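# Place the beam clamp on the mat as drawn

## Task

Set the beam clamp down on the mat so that it rests in the same pose and orientation the reference drawing (manual) shows. The clamp must lie entirely within the mat, no other object may be on the mat, and nothing may be tipped over.

## Robot and tools

Robot: two Piper arms, left_arm and right_arm, each ending in a two-finger parallel gripper with a wrist camera. Bases: left_arm at (+0.009, +0.304, +0.013) m, right_arm at (+0.032, -0.238, +0.013) m, both facing +x (right_arm yawed very slightly).

Frames: the scene frame has its origin at table-top height midway between the nominal bases, +z up, +x out over the table, +y toward left_arm. Reported positions, orientations and Hand targets use this frame. Motion offsets instead use the axes of each arm's own Hand target. In the gripper frame the fingers point along +z and open and close along y. end_effector_position is the point between the pads, roughly 5 mm short of the fingertips. Reported hand poses may be wrong by a few cm, more at long reach.

Row layout (shared by execute_actions and move): one flat list of 14 numbers, each in [-1, 1]. Numbers 1-7 are left_arm: dx, dy, dz, rx, ry, rz, opening; numbers 8-14 are the same for right_arm. Both arms always appear. dx..rz are an offset, not a pose: measured from that arm's Hand target at the start of the action or move, along the Hand target's own axes. Scale: 1.0 equals 0.6 m for dx, dy, dz and 180 degrees for the rotation; rx, ry, rz form a single rotation vector. Opening is absolute: +1 fully open (0.070 m), -1 closed. Sending all six pose numbers as 0 re-requests the current Hand target; a 0 in the opening slot is a real command (half open), so resend the current opening to keep a gripper unchanged.

execute_actions(actions, cameras): actions is a list of actions; each action is a list of up to 15 rows, one per 1/30 s step, and a short action repeats its last row. Every row in an action counts from the same start pose, not from the preceding row, and each new action starts from the updated Hand target, so repeating an offset keeps moving. An empty actions list returns a state report with all cameras.

move(target, speed, blend, opening_speed, grip_force, blocking, cameras): drives each gripper in a straight line toward target, one 14-number row or a list of up to 15 rows; every row is an offset from the same starting Hand targets. speed is m/s, 0.002 to 2.2 (default 0.25), rotation capped at twice that in rad/s; one value or one per target. blend (m) rounds corners between listed targets; 0 stops at each. opening_speed (per second on the -1..+1 scale, at least 0.2) ramps the fingers. grip_force sets newtons per pad, 5 to 20, one value or one per arm, and persists. blocking=false returns after 0.5 s while the move continues. Moves are capped at 10 s and do not avoid obstacles or the other arm. Faster moves stray more and hit harder; aiming far past a contact presses harder. Avoid paths close to an arm's own base.

wait(seconds 0-10), stop() to brake a running move, zoom_image(camera, region [x0,y0,x1,y1] pixels, max 504x504) on the latest image of cam_high, cam_low, cam_left_wrist or cam_right_wrist, show_instructions() for the reference image, read_manual() for licence text, finished_scene(scene) with this scene's number to end it.

Results: end_effector_position (m) and end_effector_quat_wxyz per arm; Hand target (the last commanded pose after clipping, base for the next offsets); Tool commands; grip_measured (finger opening on the command scale); Joint positions (last number is opening in metres); joint torques (include gravity, offsets and noise). A move adds a "move:" line: done, off_target, moving, held, fault, plus limits=paced (pose clipped) or limits=held (steps withheld). A gripper often stops short of its Hand target; send the remaining distance as an offset. Orientation commands are clipped to within 32 degrees of the current orientation each step.

Gripping: after first contact, command an opening about 0.05 below the grip_measured reading for a full-force hold; less margin grips softer. Closing fully from open needs about 1 s.

Hazards: a joint hitting its contact-torque limit (20.4 N m for the three big joints, 7.12 N m for the wrist joints, whose motors give only about 4 N m) stops the arm for 10 s. The clearance check holds commands that bring the arms too close, but arm-to-arm contact, including one gripper pinching the other's fingers, can fail the scene. Motors heat when holding loads, stretched out or pushing; MOTOR HOT appears at 65 °C and at 80 °C the arm goes limp for 30-60 s. Do not drop the object from height, release it while it moves, slam into the table or push hard, and never let anything leave the table. Objects may occasionally be nudged by outside pushes. To end a push against something, command the target back past the gripper.

Cameras: cam_high and cam_low are fixed, 672x504; the wrist cameras follow their hands and may lag during motion. Calibration is approximate (a few mm and degrees).

Each tool is called after "Call:" as name(argument=value, ...), one argument or row to a line, values as JSON.

Reference images:

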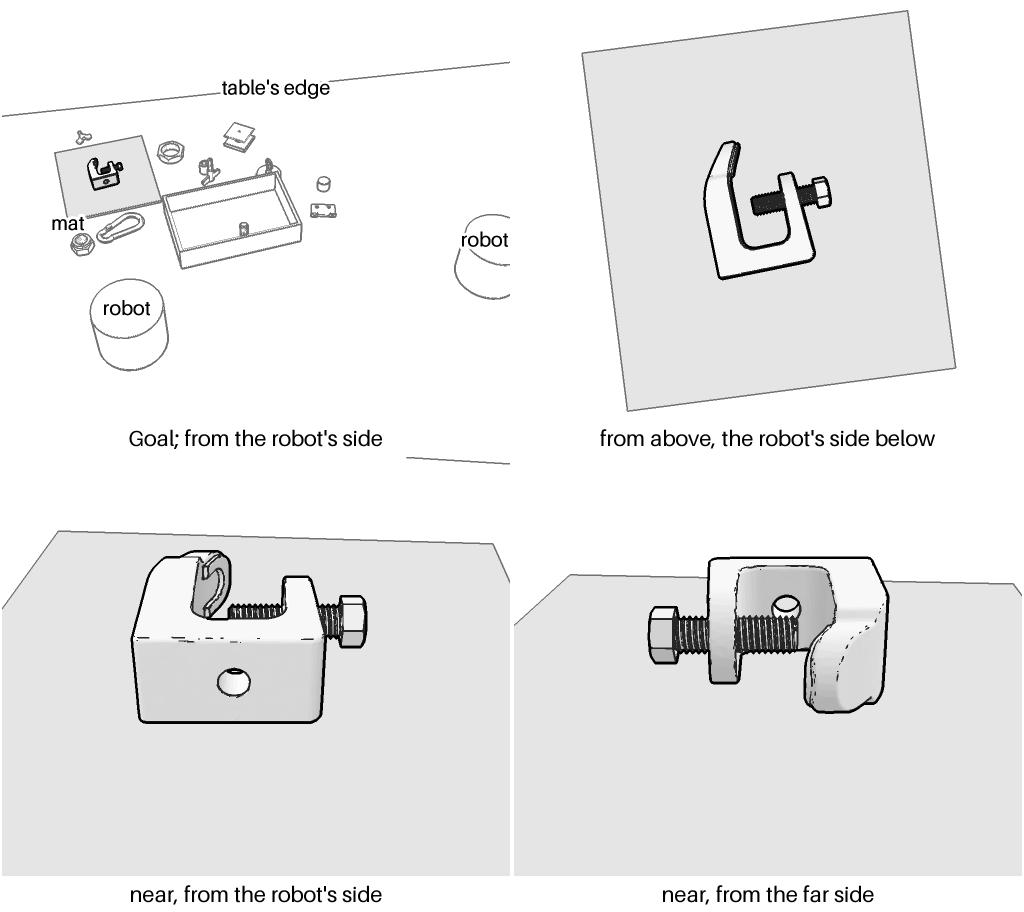

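## Session

Call:
execute_actions(
  actions=[],
)

Scene clock: 0.00 s.
left_arm: end_effector_position=(+0.1588, +0.2394, +0.1439) grip_measured=+1.00 end_effector_quat_wxyz=(+0.122, +0.251, +0.959, -0.047) | right_arm: end_effector_position=(+0.1359, -0.0460, +0.1718) grip_measured=+0.98 end_effector_quat_wxyz=(+0.226, -0.561, +0.795, +0.044)
Joint positions: left_arm=[-0.293 0.91 -0.639 -0.094 1.14 0.247 0.07] | right_arm=[1.299 0.978 -0.718 -0.253 0.995 0.158 0.069]
Joint torques (N m): no reading
Hand target: left_arm +0.1588, +0.2394, +0.1439; +0.122, +0.251, +0.959, -0.047 | right_arm +0.1359, -0.0460, +0.1718; +0.226, -0.561, +0.795, +0.044
Tool commands: left_gripper/opening=+1.0 right_gripper/opening=+1.0

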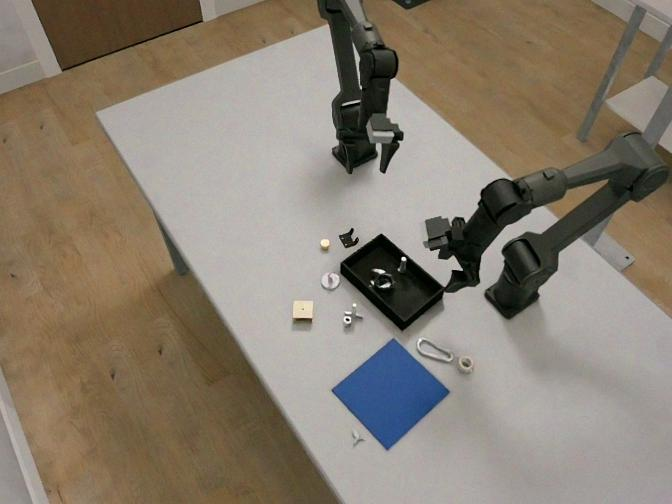

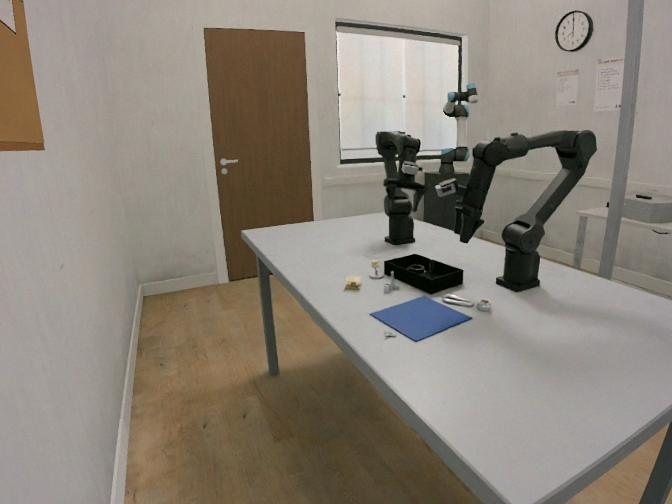

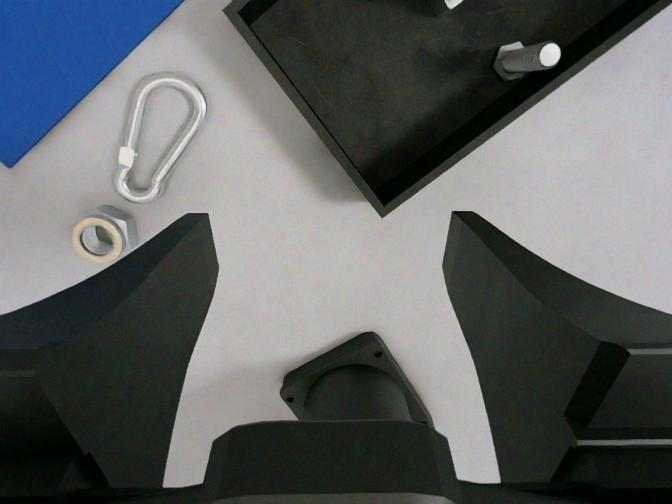

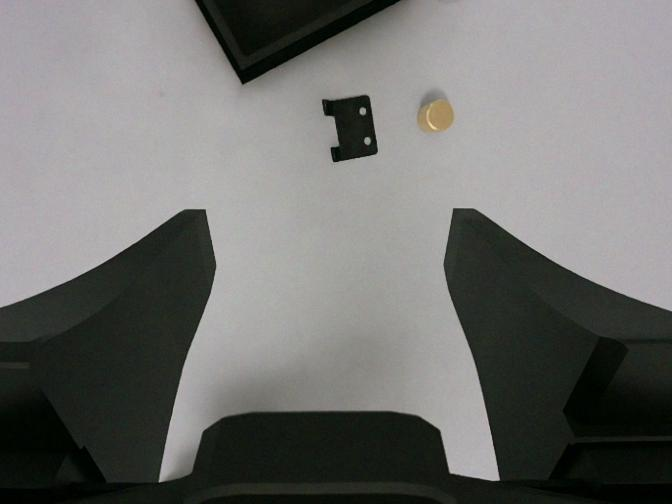

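Call:
zoom_image(
  camera="cam_high",
  region=[280, 210, 480, 360],
)

Call:
zoom_image(
  camera="cam_low",
  region=[320, 220, 510, 350],
)

Scaled by 2.520.

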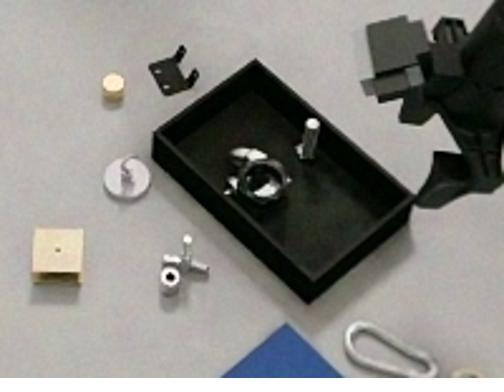

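Scaled by 2.653.

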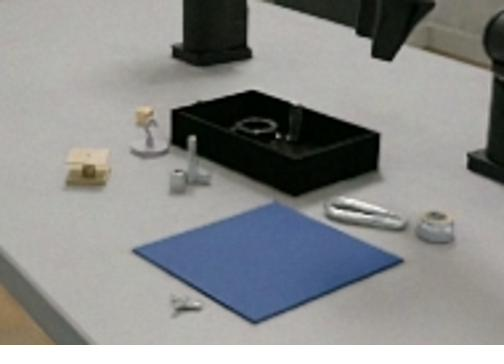

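Call:
move(
  target=[-0.324,-0.072,-0.101,0,0,0,1,0,0,0,0,0,0,1],
  cameras=["cam_left_wrist"],
)

Scene clock: 17.70 s.
left_arm: end_effector_position=(+0.2893, +0.1197, +0.2532) grip_measured=+1.00 end_effector_quat_wxyz=(+0.186, +0.247, +0.948, -0.068) | right_arm: end_effector_position=(+0.1359, -0.0460, +0.1718) grip_measured=+0.98 end_effector_quat_wxyz=(+0.226, -0.561, +0.795, +0.044)
Joint positions: left_arm=[-0.574 1.436 -1.408 -0.014 1.231 -0.061 0.07] | right_arm=[1.299 0.978 -0.718 -0.253 0.995 0.158 0.069]
Joint torques (N m): left_arm=[-0.15 -3.57 -3.49 0.14 -0.13 -0.05] | right_arm=[-0.19 -1.77 -4.99 -0.09 -0.43 0.09]
Hand target: left_arm +0.2890, +0.1198, +0.2537; +0.122, +0.251, +0.959, -0.047 | right_arm +0.1359, -0.0460, +0.1718; +0.226, -0.561, +0.795, +0.044
Off the commanded pose: left_arm 0.001 m, 8 deg | right_arm 0.000 m, 0 deg.
joint sent to its limit (left arm) — joint 5 (wrist pitch), upper limit. The joint targets are off in orientation, not in position.
move: off_target (left_arm)
camera_calibration:
cam_left_wrist: T_world_to_cam=[[-0.49734, -0.866675, 0.0390905, 0.238572], [-0.843246, 0.493505, 0.213048, 0.130952], [-0.203935, 0.0729946, -0.976259, 0.420047], [0, 0, 0, 1]] pos_world=[0.314739, 0.111478, 0.372849]
Images, in order (width x height): cam_left_wrist 672x504.

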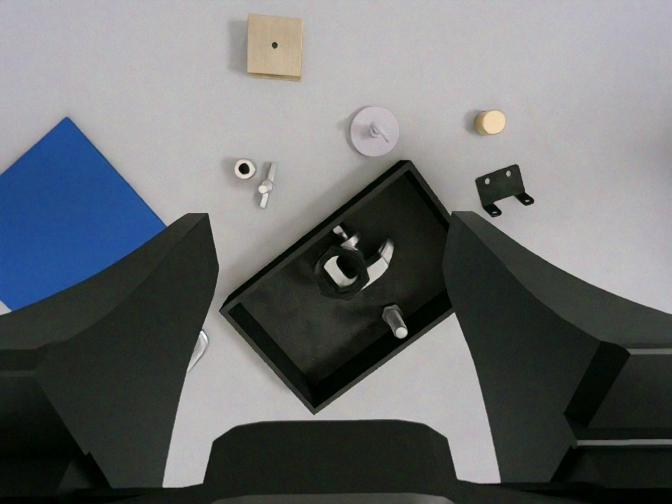

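Call:
zoom_image(
  camera="cam_left_wrist",
  region=[270, 190, 450, 340],
)

Call:
zoom_image(
  camera="cam_high",
  region=[340, 240, 430, 310],
)

Scaled by 2.800.

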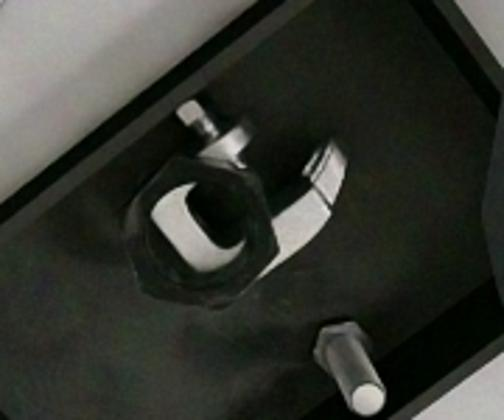

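This scene's latest camera images include none from cam_high. They are from: cam_left_wrist. cam_high's image comes with the result of a call that names it in "cameras".

Call:
move(
  target=[0.162,-0.019,0.171,0.0198,0.0827,0.2203,1,0,0,0,0,0,0,1],
  cameras=["cam_left_wrist","cam_high","cam_low"],
)

Call:
zoom_image(
  camera="cam_low",
  region=[370, 230, 490, 320],
)

Scene clock: 110.43 s.
left_arm: end_effector_position=(+0.2222, +0.1402, +0.1293) grip_measured=+1.00 end_effector_quat_wxyz=(-0.002, +0.568, +0.823, +0.000) | right_arm: end_effector_position=(+0.1359, -0.0460, +0.1718) grip_measured=+0.98 end_effector_quat_wxyz=(+0.226, -0.561, +0.795, +0.044)
Joint positions: left_arm=[-0.656 1.531 -1.082 -0.001 1.211 0.554 0.07] | right_arm=[1.299 0.978 -0.718 -0.253 0.995 0.158 0.069]
Joint torques (N m): left_arm=[0.19 -3.9 -3.9 0.03 -0.06 -0.13] | right_arm=[-0.1 -1.77 -4.89 -0.08 -0.42 0.08]
Hand target: left_arm +0.2228, +0.1399, +0.1299; +0.000, +0.568, +0.823, +0.000 | right_arm +0.1359, -0.0460, +0.1718; +0.226, -0.561, +0.795, +0.044
Off the commanded pose: left_arm 0.001 m, 0 deg | right_arm 0.000 m, 0 deg.
move: done
camera_calibration:
cam_left_wrist: T_world_to_cam=[[-0.936308, -0.351152, 0.00450561, 0.257586], [-0.284444, 0.765837, 0.576703, -0.11866], [-0.205961, 0.53869, -0.816942, 0.198586], [0, 0, 0, 1]] pos_world=[0.248328, 0.0743491, 0.229504]
Images, in order (width x height): cam_high 672x504, cam_low 672x504, cam_left_wrist 672x504.

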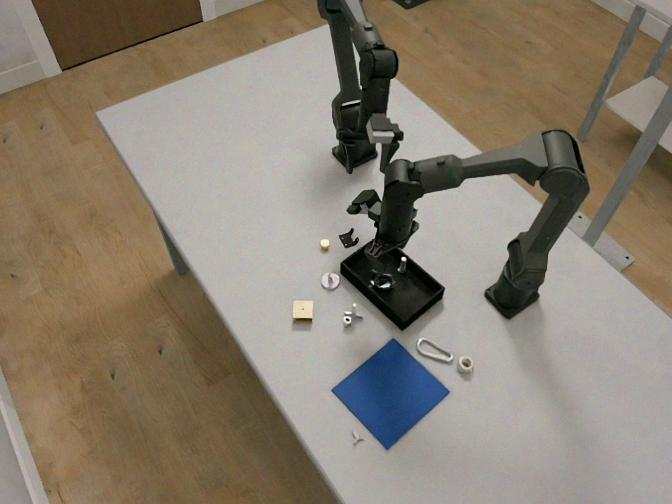

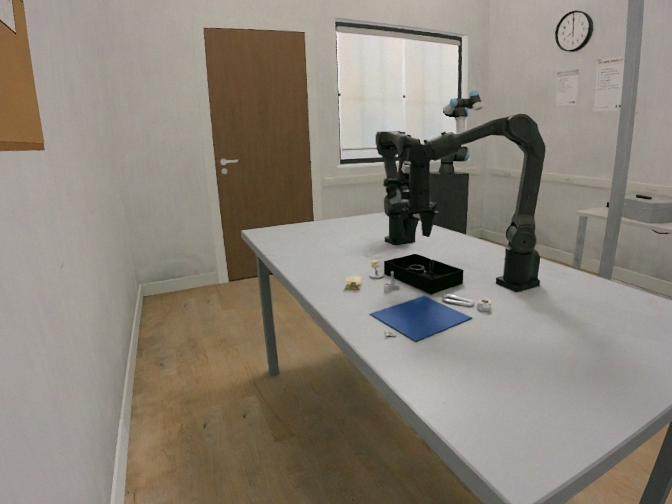

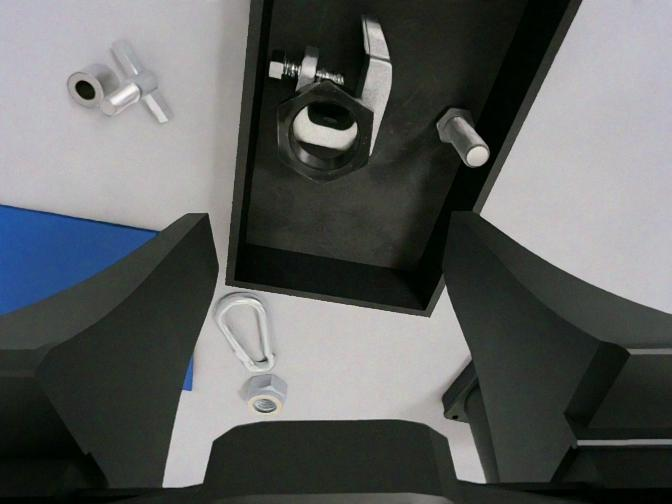

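Scaled by 4.200.

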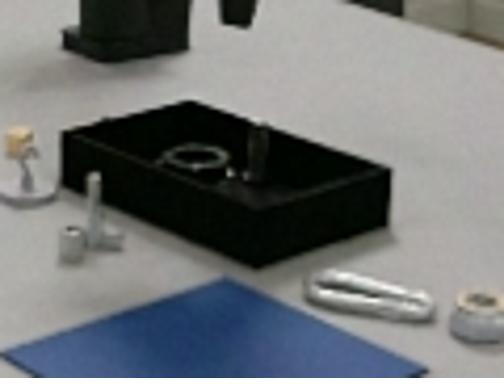

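Call:
zoom_image(
  camera="cam_left_wrist",
  region=[230, 10, 420, 200],
)

Scaled by 2.653.

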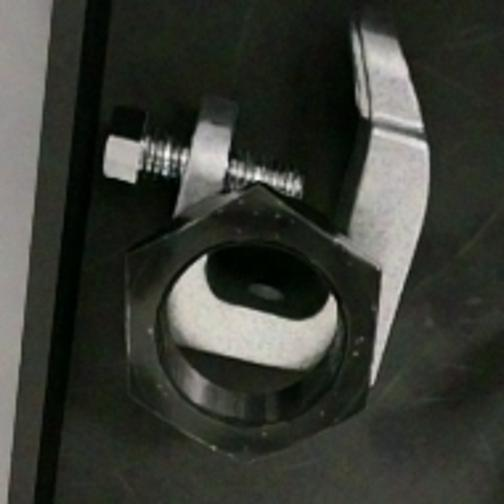

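Call:
move(
  target=[
    [-0.006,0.007,0.1,0,0,-0.333,0.5,0,0,0,0,0,0,1],
    [-0.006,0.007,0.152,0,0,-0.333,0.5,0,0,0,0,0,0,1],
  ],
  cameras=["cam_left_wrist"],
  speed=[0.2,0.06],
)

Scene clock: 136.83 s.
left_arm: end_effector_position=(+0.2276, +0.1382, +0.0382) grip_measured=+0.50 end_effector_quat_wxyz=(-0.001, +0.080, +0.997, +0.000) | right_arm: end_effector_position=(+0.1359, -0.0460, +0.1718) grip_measured=+0.98 end_effector_quat_wxyz=(+0.226, -0.561, +0.795, +0.044)
Joint positions: left_arm=[-0.65 1.696 -0.877 -0.001 0.841 -0.488 0.052] | right_arm=[1.299 0.978 -0.718 -0.253 0.995 0.158 0.069]
Joint torques (N m): left_arm=[-0.08 -4.28 -3.47 0.2 0.12 0.14] | right_arm=[-0.22 -1.8 -4.94 -0.08 -0.38 0.11]
Hand target: left_arm +0.2279, +0.1380, +0.0387; +0.000, +0.081, +0.997, +0.000 | right_arm +0.1359, -0.0460, +0.1718; +0.226, -0.561, +0.795, +0.044
Off the commanded pose: left_arm 0.001 m, 0 deg | right_arm 0.000 m, 0 deg.
move: done
camera_calibration:
cam_left_wrist: T_world_to_cam=[[-0.162691, -0.986675, 0.00211649, 0.174224], [-0.806209, 0.13417, 0.576216, 0.142965], [-0.568822, 0.0920389, -0.817295, 0.270593], [0, 0, 0, 1]] pos_world=[0.297524, 0.127816, 0.138407]
Images, in order (width x height): cam_left_wrist 672x504.

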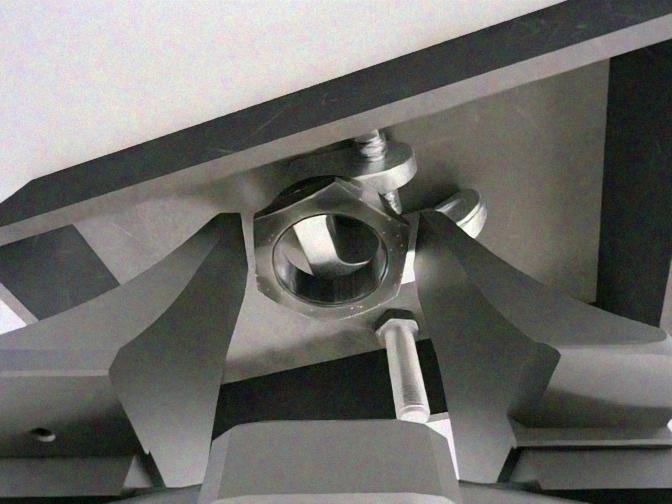

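Call:
move(
  target=[0,0,0.003,0,0,0,0.0,0,0,0,0,0,0,1],
  cameras=[],
  opening_speed=0.5,
)

Scene clock: 144.73 s.
left_arm: end_effector_position=(+0.2282, +0.1378, +0.0374) grip_measured=+0.26 end_effector_quat_wxyz=(+0.000, +0.080, +0.997, -0.001) | right_arm: end_effector_position=(+0.1359, -0.0460, +0.1718) grip_measured=+0.98 end_effector_quat_wxyz=(+0.226, -0.561, +0.795, +0.044)
Joint positions: left_arm=[-0.65 1.698 -0.876 -0.001 0.835 -0.488 0.044] | right_arm=[1.299 0.978 -0.718 -0.253 0.995 0.158 0.069]
Joint torques (N m): left_arm=[0.02 -2.49 -1.57 0.05 -0.12 0.08] | right_arm=[-0.11 -1.66 -4.88 -0.06 -0.38 0.11]
Hand target: left_arm +0.2279, +0.1380, +0.0369; +0.000, +0.081, +0.997, +0.000 | right_arm +0.1359, -0.0460, +0.1718; +0.226, -0.561, +0.795, +0.044
Off the commanded pose: left_arm 0.001 m, 0 deg | right_arm 0.000 m, 0 deg.
move: done
No camera images: "cameras" was empty.

Call:
move(
  target=[
    [0,0,-0.133,0,0,0,0.0,0,0,0,0,0,0,1],
    [0.102,0.545,-0.1,0,0,0,0.0,0,0,0,0,0,0,1],
    [0.102,0.545,0.039,0,0,0,0.0,0,0,0,0,0,0,1],
  ],
  cameras=["cam_left_wrist","cam_high","cam_low"],
  speed=[0.12,0.2,0.06],
  blend=[0.02,0,0],
)

Call:
zoom_image(
  camera="cam_low",
  region=[420, 250, 580, 370],
)

Scene clock: 160.80 s.
left_arm: end_effector_position=(+0.2196, +0.4705, +0.0129) grip_measured=+0.26 end_effector_quat_wxyz=(-0.001, +0.081, +0.997, -0.001) | right_arm: end_effector_position=(+0.1359, -0.0460, +0.1718) grip_measured=+0.98 end_effector_quat_wxyz=(+0.226, -0.561, +0.795, +0.044)
Joint positions: left_arm=[0.668 1.741 -0.81 0 0.729 0.83 0.044] | right_arm=[1.299 0.978 -0.718 -0.253 0.995 0.158 0.069]
Joint torques (N m): left_arm=[-0.21 -4.54 -3.36 0.16 0.14 -0.15] | right_arm=[-0.28 -1.79 -5.08 -0.1 -0.42 0.1]
Hand target: left_arm +0.2201, +0.4706, +0.0134; +0.000, +0.081, +0.997, +0.000 | right_arm +0.1359, -0.0460, +0.1718; +0.226, -0.561, +0.795, +0.044
Off the commanded pose: left_arm 0.001 m, 0 deg | right_arm 0.000 m, 0 deg.
move: done
camera_calibration:
cam_left_wrist: T_world_to_cam=[[-0.163059, -0.986609, 0.00383315, 0.500845], [-0.806164, 0.135474, 0.575974, 0.105992], [-0.568781, 0.0908274, -0.817459, 0.215391], [0, 0, 0, 1]] pos_world=[0.289624, 0.460215, 0.113105]
Images, in order (width x height): cam_high 672x504, cam_low 672x504, cam_left_wrist 672x504.

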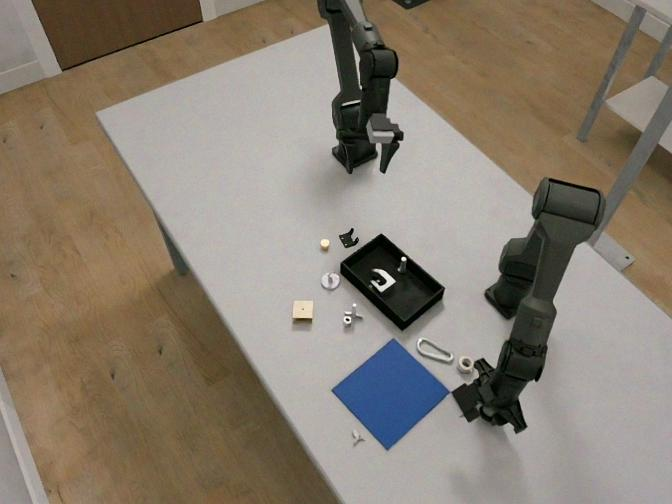

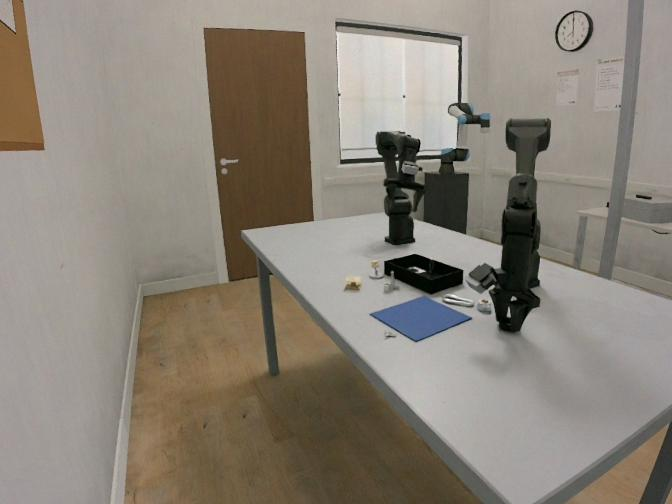

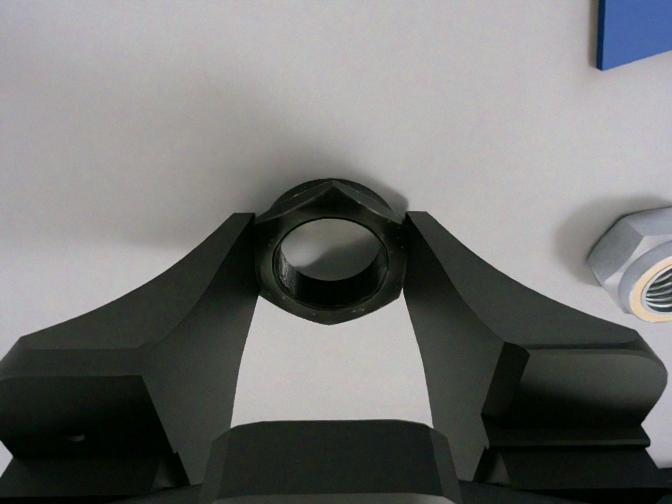

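Scaled by 3.150.

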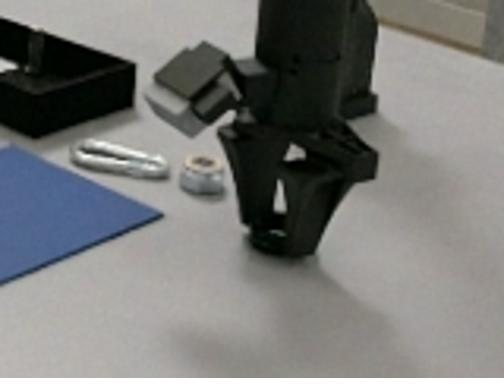

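Call:
move(
  target=[
    [0,0,0.009,0,0,0,0.0,0,0,0,0,0,0,1],
    [0,0,0.008,0,0,0,0.6,0,0,0,0,0,0,1],
    [0,0,-0.195,0,0,0,0.6,0,0,0,0,0,0,1],
    [-0.091,-0.543,-0.195,0,0,0.383,1,0,0,0,0,0,0,1],
  ],
  cameras=["cam_left_wrist"],
  speed=[0.03,0.1,0.15,0.3],
)

Call:
zoom_image(
  camera="cam_left_wrist",
  region=[220, 0, 420, 200],
)

Scene clock: 171.40 s.
left_arm: end_effector_position=(+0.2217, +0.1400, +0.1304) grip_measured=+1.00 end_effector_quat_wxyz=(+0.000, +0.631, +0.776, +0.000) | right_arm: end_effector_position=(+0.1359, -0.0460, +0.1718) grip_measured=+0.98 end_effector_quat_wxyz=(+0.226, -0.561, +0.795, +0.044)
Joint positions: left_arm=[-0.658 1.527 -1.081 -0.001 1.212 0.708 0.07] | right_arm=[1.299 0.978 -0.718 -0.253 0.995 0.158 0.069]
Joint torques (N m): left_arm=[0.61 -3.9 -3.24 0.05 0.15 0] | right_arm=[-0.13 -1.79 -4.87 -0.07 -0.38 0.11]
Hand target: left_arm +0.2217, +0.1403, +0.1305; +0.000, +0.631, +0.776, +0.000 | right_arm +0.1359, -0.0460, +0.1718; +0.226, -0.561, +0.795, +0.044
Off the commanded pose: left_arm 0.000 m, 0 deg | right_arm 0.000 m, 0 deg.
move: done
camera_calibration:
cam_left_wrist: T_world_to_cam=[[-0.979425, -0.201788, 0.0029058, 0.245803], [-0.16356, 0.802144, 0.574294, -0.150889], [-0.118217, 0.562002, -0.818644, 0.176958], [0, 0, 0, 1]] pos_world=[0.236986, 0.0711841, 0.230806]
Images, in order (width x height): cam_left_wrist 672x504.

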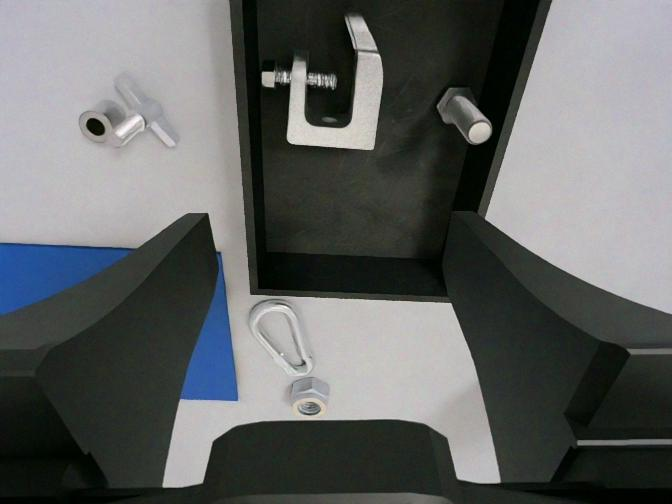

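Scaled by 2.520.

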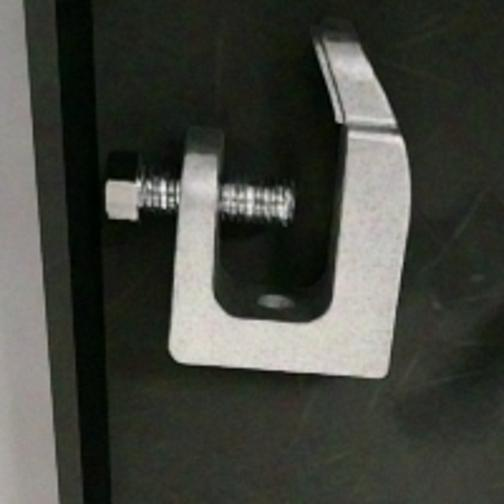

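Call:
move(
  target=[
    [-0.053,0.001,0.099,0,0.139,0,0.31,0,0,0,0,0,0,1],
    [-0.011,0.001,0.188,0,0.139,0,0.31,0,0,0,0,0,0,1],
  ],
  cameras=["cam_left_wrist"],
  speed=[0.2,0.05],
)

Scene clock: 202.87 s.
left_arm: end_effector_position=(+0.2229, +0.1336, +0.0204) grip_measured=+0.30 end_effector_quat_wxyz=(-0.168, +0.616, +0.758, +0.137) | right_arm: end_effector_position=(+0.1359, -0.0460, +0.1718) grip_measured=+0.98 end_effector_quat_wxyz=(+0.226, -0.561, +0.795, +0.044)
Joint positions: left_arm=[-0.846 1.999 -1.161 0.226 1.212 0.398 0.046] | right_arm=[1.299 0.978 -0.718 -0.253 0.995 0.158 0.069]
Joint torques (N m): left_arm=[2.51 2.78 -0.5 0.31 -2.44 0.2] | right_arm=[-0.14 -1.8 -5.07 -0.08 -0.38 0.08]
Hand target: left_arm +0.2236, +0.1339, +0.0177; -0.168, +0.616, +0.758, +0.136 | right_arm +0.1359, -0.0460, +0.1718; +0.226, -0.561, +0.795, +0.044
Off the commanded pose: left_arm 0.003 m, 0 deg | right_arm 0.000 m, 0 deg.
move: done
camera_calibration:
cam_left_wrist: T_world_to_cam=[[-0.979135, -0.203194, 0.00271396, 0.246174], [-0.0991089, 0.489151, 0.86655, -0.0608654], [-0.177405, 0.8482, -0.499083, 0.0590376], [0, 0, 0, 1]] pos_world=[0.245479, 0.0297179, 0.0815395]
Images, in order (width x height): cam_left_wrist 672x504.

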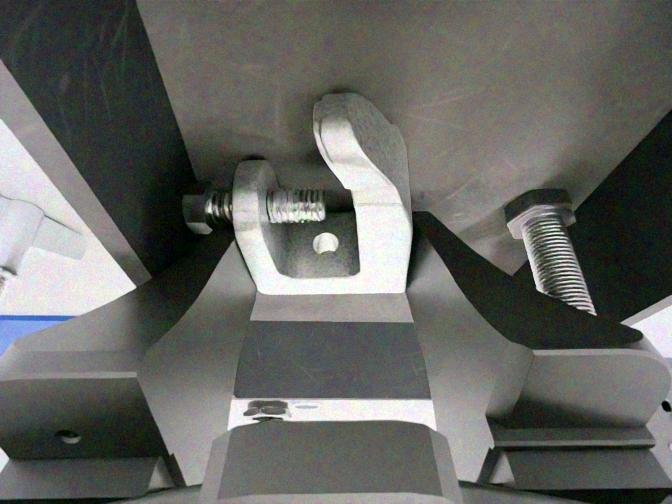

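Call:
move(
  target=[
    [0.0075,0,-0.004,0,0,0,0.31,0,0,0,0,0,0,1],
    [0.0075,0,-0.004,0,0,0,0.05,0,0,0,0,0,0,1],
  ],
  cameras=["cam_left_wrist"],
  opening_speed=0.4,
  speed=0.04,
)

Scene clock: 214.37 s.
left_arm: end_effector_position=(+0.2229, +0.1375, +0.0210) grip_measured=+0.29 end_effector_quat_wxyz=(-0.169, +0.615, +0.757, +0.137) | right_arm: end_effector_position=(+0.1359, -0.0460, +0.1718) grip_measured=+0.98 end_effector_quat_wxyz=(+0.226, -0.561, +0.795, +0.044)
Joint positions: left_arm=[-0.838 1.993 -1.151 0.229 1.211 0.403 0.045] | right_arm=[1.299 0.978 -0.718 -0.253 0.995 0.158 0.069]
Joint torques (N m): left_arm=[4.43 -5.08 -3.91 2.77 -0.08 -0.36] | right_arm=[-0.2 -1.88 -5.04 -0.06 -0.42 0.07]
Hand target: left_arm +0.2229, +0.1369, +0.0218; -0.168, +0.616, +0.758, +0.136 | right_arm +0.1359, -0.0460, +0.1718; +0.226, -0.561, +0.795, +0.044
Off the commanded pose: left_arm 0.001 m, 0 deg | right_arm 0.000 m, 0 deg.
move: done
camera_calibration:
cam_left_wrist: T_world_to_cam=[[-0.979044, -0.203601, 0.00443382, 0.246971], [-0.0973132, 0.486847, 0.86805, -0.0634013], [-0.178895, 0.849427, -0.496457, 0.056193], [0, 0, 0, 1]] pos_world=[0.245678, 0.0334185, 0.0818378]
Images, in order (width x height): cam_left_wrist 672x504.

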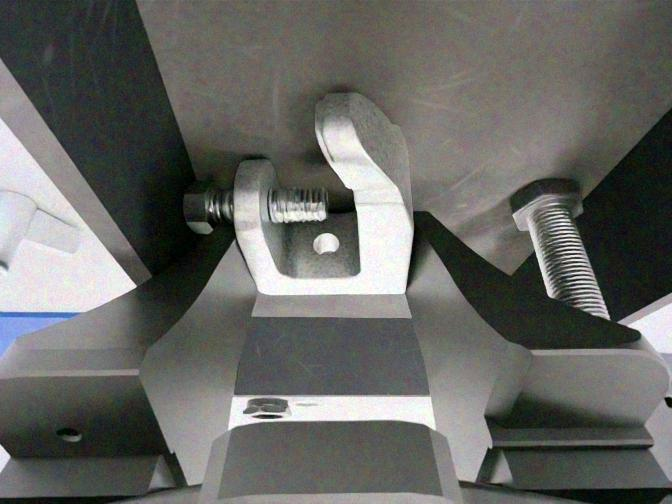

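Call:
move(
  target=[
    [0.077,0,-0.166,0,0,0,0.05,0,0,0,0,0,0,1],
    [0.334,0.311,-0.025,-0.1626,-0.414,-0.4467,0.05,0,0,0,0,0,0,1],
    [0.285,0.311,0.081,-0.1626,-0.414,-0.4467,0.05,0,0,0,0,0,0,1],
  ],
  cameras=["cam_left_wrist","cam_high","cam_low"],
  speed=[0.12,0.4,0.1],
)

Call:
zoom_image(
  camera="cam_low",
  region=[360, 240, 500, 345],
)

Scene clock: 236.80 s.
left_arm: end_effector_position=(+0.3696, +0.3469, +0.0497) grip_measured=+0.29 end_effector_quat_wxyz=(+0.537, +0.000, +0.843, +0.000) | right_arm: end_effector_position=(+0.1359, -0.0460, +0.1718) grip_measured=+0.98 end_effector_quat_wxyz=(+0.226, -0.561, +0.795, +0.044)
Joint positions: left_arm=[0.262 1.888 -0.304 0.273 -1.063 -0.023 0.045] | right_arm=[1.299 0.978 -0.718 -0.253 0.995 0.158 0.069]
Joint torques (N m): left_arm=[-0.17 -4.57 -1.48 0 -0.85 -0.02] | right_arm=[-0.11 -1.66 -4.84 -0.07 -0.43 0.06]
Hand target: left_arm +0.3696, +0.3469, +0.0499; +0.537, +0.000, +0.843, +0.000 | right_arm +0.1359, -0.0460, +0.1718; +0.226, -0.561, +0.795, +0.044
Off the commanded pose: left_arm 0.000 m, 0 deg | right_arm 0.000 m, 0 deg.
move: done
camera_calibration:
cam_left_wrist: T_world_to_cam=[[-0.00335711, -0.999994, -0.000445779, 0.349024], [-0.866745, 0.0031321, -0.498742, 0.344125], [0.49874, -0.00128795, -0.866751, -0.0180868], [0, 0, 0, 1]] pos_world=[0.308461, 0.347921, 0.156108]
Images, in order (width x height): cam_high 672x504, cam_low 672x504, cam_left_wrist 672x504.

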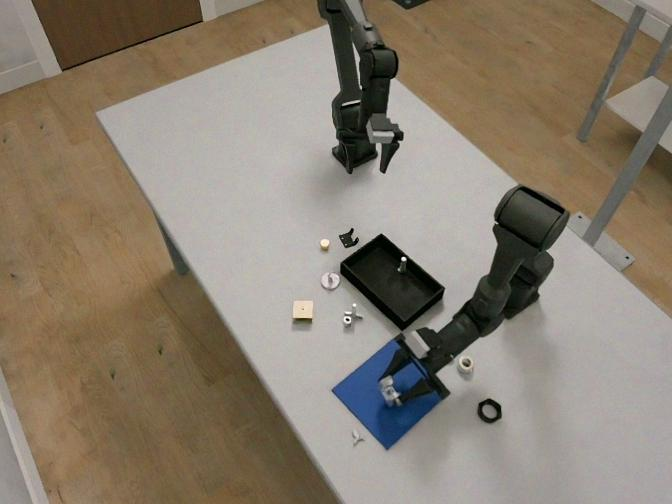

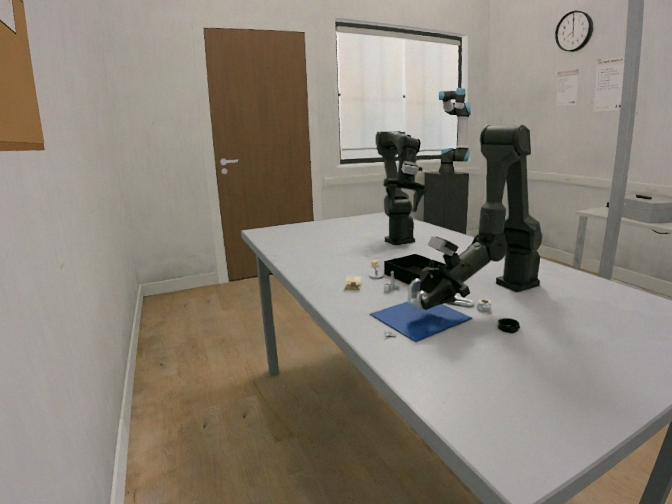

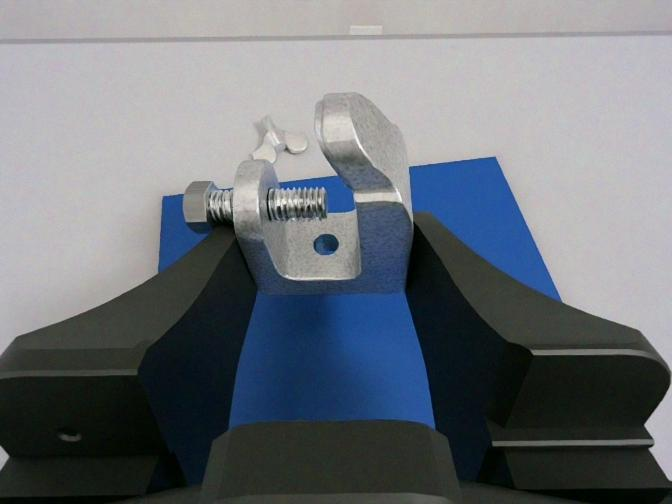

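Scaled by 3.600.

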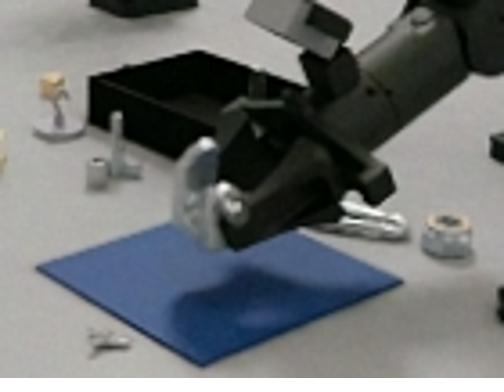

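Call:
move(
  target=[
    [0.0453,0,0.0212,0,0,0,0.05,0,0,0,0,0,0,1],
  ],
  cameras=["cam_left_wrist","cam_low"],
  speed=0.06,
)

Call:
zoom_image(
  camera="cam_low",
  region=[360, 240, 500, 345],
)

Scene clock: 245.63 s.
left_arm: end_effector_position=(+0.3698, +0.3471, +0.0199) grip_measured=+0.29 end_effector_quat_wxyz=(+0.533, +0.000, +0.846, -0.001) | right_arm: end_effector_position=(+0.1359, -0.0460, +0.1718) grip_measured=+0.98 end_effector_quat_wxyz=(+0.226, -0.561, +0.795, +0.044)
Joint positions: left_arm=[0.262 2.057 -0.312 0.255 -1.209 0.022 0.045] | right_arm=[1.299 0.978 -0.718 -0.253 0.995 0.158 0.069]
Joint torques (N m): left_arm=[-0.46 -4.96 -1.51 0.02 -0.96 0.09] | right_arm=[-0.23 -1.74 -4.92 -0.09 -0.39 0.07]
Hand target: left_arm +0.3697, +0.3469, +0.0199; +0.537, +0.000, +0.843, +0.000 | right_arm +0.1359, -0.0460, +0.1718; +0.226, -0.561, +0.795, +0.044
Off the commanded pose: left_arm 0.000 m, 1 deg | right_arm 0.000 m, 0 deg.
joint sent to its limit (left arm) — joint 5 (wrist pitch), lower limit. The joint targets still meet the commanded pose.
move: done
camera_calibration:
cam_left_wrist: T_world_to_cam=[[-0.00362604, -0.999993, 0.000468799, 0.349282], [-0.87133, 0.00292946, -0.490689, 0.331019], [0.490685, -0.00218774, -0.871335, -0.0406927], [0, 0, 0, 1]] pos_world=[0.309661, 0.348221, 0.126807]
Images, in order (width x height): cam_low 672x504, cam_left_wrist 672x504.

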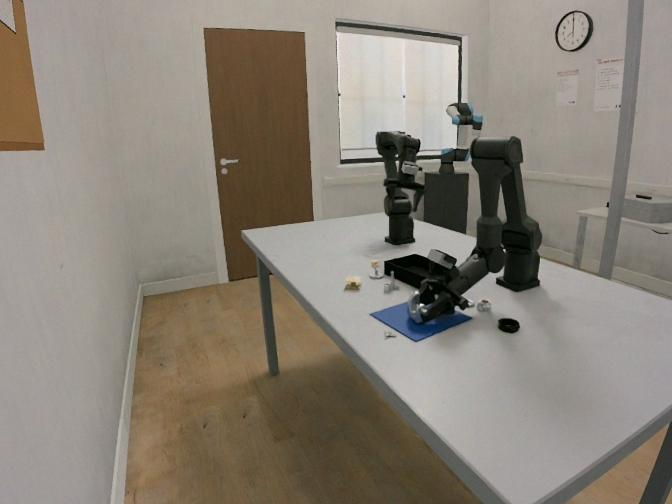

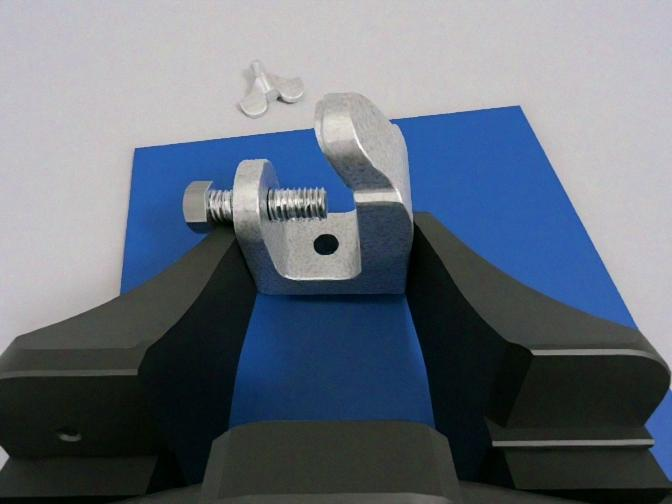

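Scaled by 3.600.

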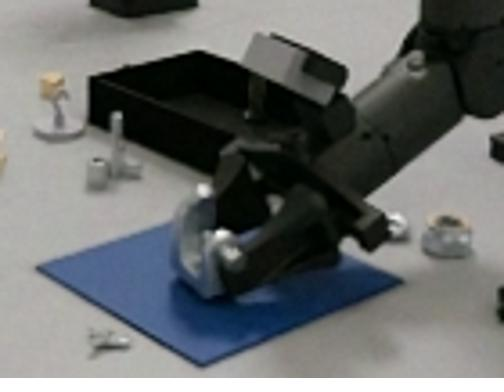

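Call:
move(
  target=[0.006,0,0.0028,0,0,0,0.05,0,0,0,0,0,0,1],
  cameras=[],
  speed=0.03,
)

Scene clock: 248.43 s.
left_arm: end_effector_position=(+0.3697, +0.3471, +0.0161) grip_measured=+0.29 end_effector_quat_wxyz=(+0.530, +0.000, +0.848, -0.001) | right_arm: end_effector_position=(+0.1359, -0.0460, +0.1718) grip_measured=+0.98 end_effector_quat_wxyz=(+0.226, -0.561, +0.795, +0.044)
Joint positions: left_arm=[0.262 2.07 -0.316 0.255 -1.208 0.024 0.045] | right_arm=[1.299 0.978 -0.718 -0.253 0.995 0.158 0.069]
Joint torques (N m): left_arm=[-0.18 -4 -1.31 0.18 -0.99 0.11] | right_arm=[-0.18 -1.72 -5.16 -0.06 -0.42 0.11]
Hand target: left_arm +0.3697, +0.3469, +0.0160; +0.537, +0.000, +0.843, +0.000 | right_arm +0.1359, -0.0460, +0.1718; +0.226, -0.561, +0.795, +0.044
Off the commanded pose: left_arm 0.000 m, 1 deg | right_arm 0.000 m, 0 deg.
joint sent to its limit (left arm) — joint 5 (wrist pitch), lower limit. The joint targets still meet the commanded pose.
move: done
No camera images: "cameras" was empty.

Call:
move(
  target=[0.003,0,0.0014,0,0,0,0.05,0,0,0,0,0,0,1],
  cameras=[],
  speed=0.03,
)

Scene clock: 251.13 s.
left_arm: end_effector_position=(+0.3700, +0.3472, +0.0148) grip_measured=+0.29 end_effector_quat_wxyz=(+0.529, +0.000, +0.849, -0.001) | right_arm: end_effector_position=(+0.1359, -0.0460, +0.1718) grip_measured=+0.98 end_effector_quat_wxyz=(+0.226, -0.561, +0.795, +0.044)
Joint positions: left_arm=[0.262 2.075 -0.319 0.255 -1.208 0.026 0.045] | right_arm=[1.299 0.978 -0.718 -0.253 0.995 0.158 0.069]
Joint torques (N m): left_arm=[0.12 -2.96 -0.92 0.19 -0.81 0.05] | right_arm=[-0.34 -1.65 -4.9 -0.05 -0.41 0.08]
Hand target: left_arm +0.3697, +0.3469, +0.0140; +0.537, +0.000, +0.843, +0.000 | right_arm +0.1359, -0.0460, +0.1718; +0.226, -0.561, +0.795, +0.044
Off the commanded pose: left_arm 0.001 m, 1 deg | right_arm 0.000 m, 0 deg.
joint read past its limit (left arm) — joint 5 (wrist pitch), lower limit.
joint sent to its limit (left arm) — joint 5 (wrist pitch), lower limit. The joint targets still meet the commanded pose.
move: done
No camera images: "cameras" was empty.

Call:
move(
  target=[
    [0,0,0,0,0,0,0.55,0,0,0,0,0,0,1],
    [0.029,0,-0.078,0,0,0,0.55,0,0,0,0,0,0,1],
    [-0.146,0,-0.160,0,0.361,0,0.55,0,0,0,0,0,0,1],
  ],
  cameras=["cam_left_wrist","cam_low"],
  opening_speed=0.5,
  speed=[0.05,0.06,0.25],
)

Call:
zoom_image(
  camera="cam_low",
  region=[360, 240, 500, 345],
)

Scene clock: 314.10 s.
left_arm: end_effector_position=(+0.3197, +0.3472, +0.1336) grip_measured=+0.55 end_effector_quat_wxyz=(+0.010, +0.000, +1.000, +0.001) | right_arm: end_effector_position=(+0.1359, -0.0460, +0.1718) grip_measured=+0.98 end_effector_quat_wxyz=(+0.226, -0.561, +0.795, +0.044)
Joint positions: left_arm=[0.137 1.663 -1.256 -0.001 1.232 0.138 0.054] | right_arm=[1.299 0.978 -0.718 -0.253 0.995 0.158 0.069]
Joint torques (N m): left_arm=[0 -4.59 -3.54 0.05 -0.04 -0.01] | right_arm=[-0.12 -1.85 -5 -0.09 -0.42 0.05]
Hand target: left_arm +0.3197, +0.3470, +0.1339; +0.000, +0.000, +1.000, +0.000 | right_arm +0.1359, -0.0460, +0.1718; +0.226, -0.561, +0.795, +0.044
Off the commanded pose: left_arm 0.000 m, 1 deg | right_arm 0.000 m, 0 deg.
joint sent to its limit (left arm) — joint 5 (wrist pitch), upper limit. The joint targets still meet the commanded pose.
move: done
camera_calibration:
cam_left_wrist: T_world_to_cam=[[-0.00231514, -0.999997, 0.000576927, 0.348683], [-0.829132, 0.0022421, 0.559048, 0.189579], [-0.559048, 0.000815926, -0.829135, 0.411865], [0, 0, 0, 1]] pos_world=[0.388245, 0.347921, 0.235307]
Images, in order (width x height): cam_low 672x504, cam_left_wrist 672x504.

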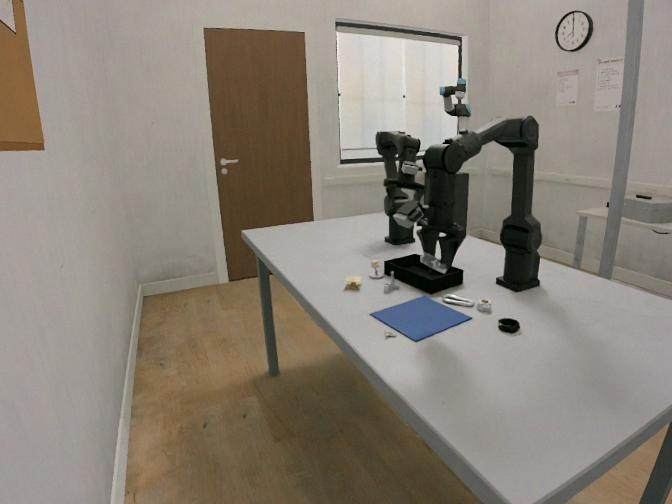

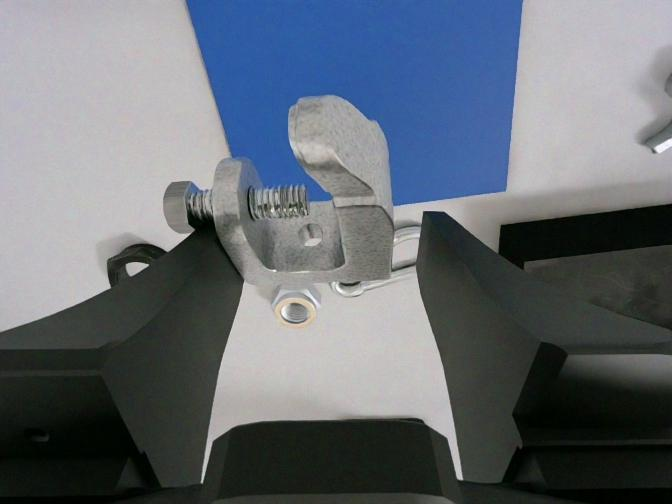

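Scaled by 3.600.

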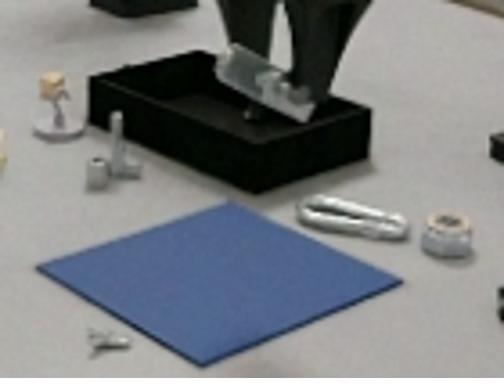

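Call:
move(
  target=[0,0,0,0,0,0,0.05,0,0,0,0,0,0,1],
  cameras=["cam_left_wrist","cam_low"],
  opening_speed=0.6,
)

Call:
zoom_image(
  camera="cam_low",
  region=[390, 190, 500, 300],
)

Scene clock: 319.73 s.
left_arm: end_effector_position=(+0.3197, +0.3472, +0.1336) grip_measured=+0.29 end_effector_quat_wxyz=(+0.010, +0.000, +1.000, +0.001) | right_arm: end_effector_position=(+0.1359, -0.0460, +0.1718) grip_measured=+0.98 end_effector_quat_wxyz=(+0.226, -0.561, +0.795, +0.044)
Joint positions: left_arm=[0.137 1.663 -1.256 -0.001 1.232 0.138 0.045] | right_arm=[1.299 0.978 -0.718 -0.253 0.995 0.158 0.069]
Joint torques (N m): left_arm=[0.17 -5.35 -3.8 0.11 0.16 0.08] | right_arm=[-0.17 -1.64 -4.95 -0.09 -0.42 0.07]
Hand target: left_arm +0.3197, +0.3470, +0.1339; +0.000, +0.000, +1.000, +0.000 | right_arm +0.1359, -0.0460, +0.1718; +0.226, -0.561, +0.795, +0.044
Off the commanded pose: left_arm 0.000 m, 1 deg | right_arm 0.000 m, 0 deg.
joint sent to its limit (left arm) — joint 5 (wrist pitch), upper limit. The joint targets still meet the commanded pose.
move: done
camera_calibration:
cam_left_wrist: T_world_to_cam=[[-0.00231514, -0.999997, 0.000576927, 0.348683], [-0.829132, 0.0022421, 0.559048, 0.189579], [-0.559048, 0.000815926, -0.829135, 0.411865], [0, 0, 0, 1]] pos_world=[0.388245, 0.347921, 0.235307]
Images, in order (width x height): cam_low 672x504, cam_left_wrist 672x504.

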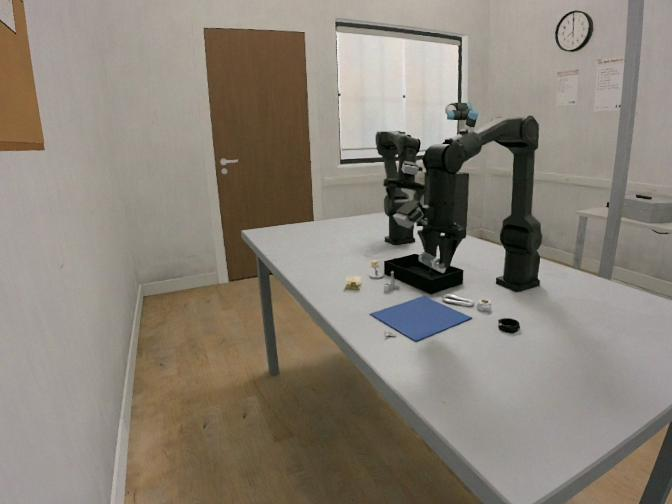

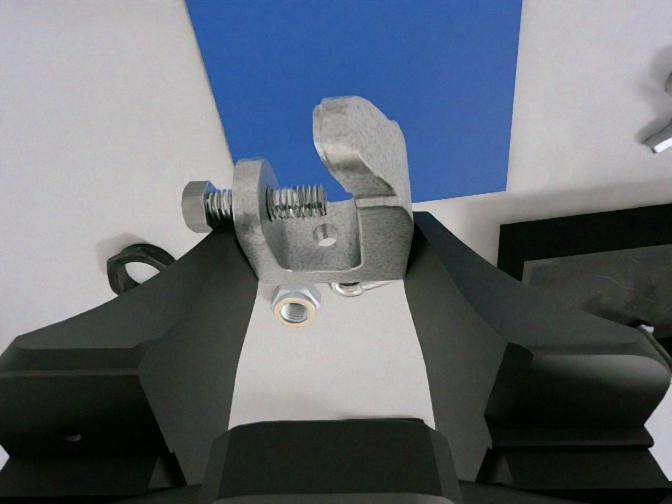

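Scaled by 4.582.

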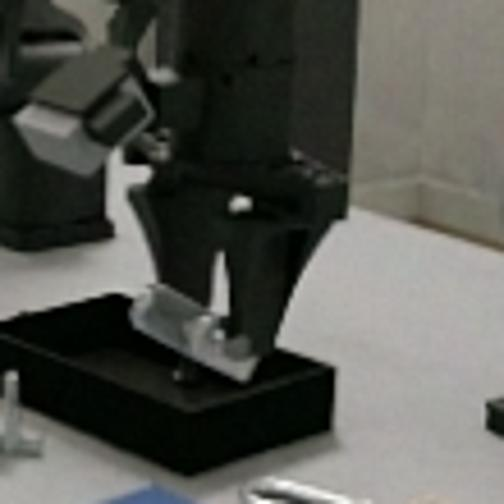

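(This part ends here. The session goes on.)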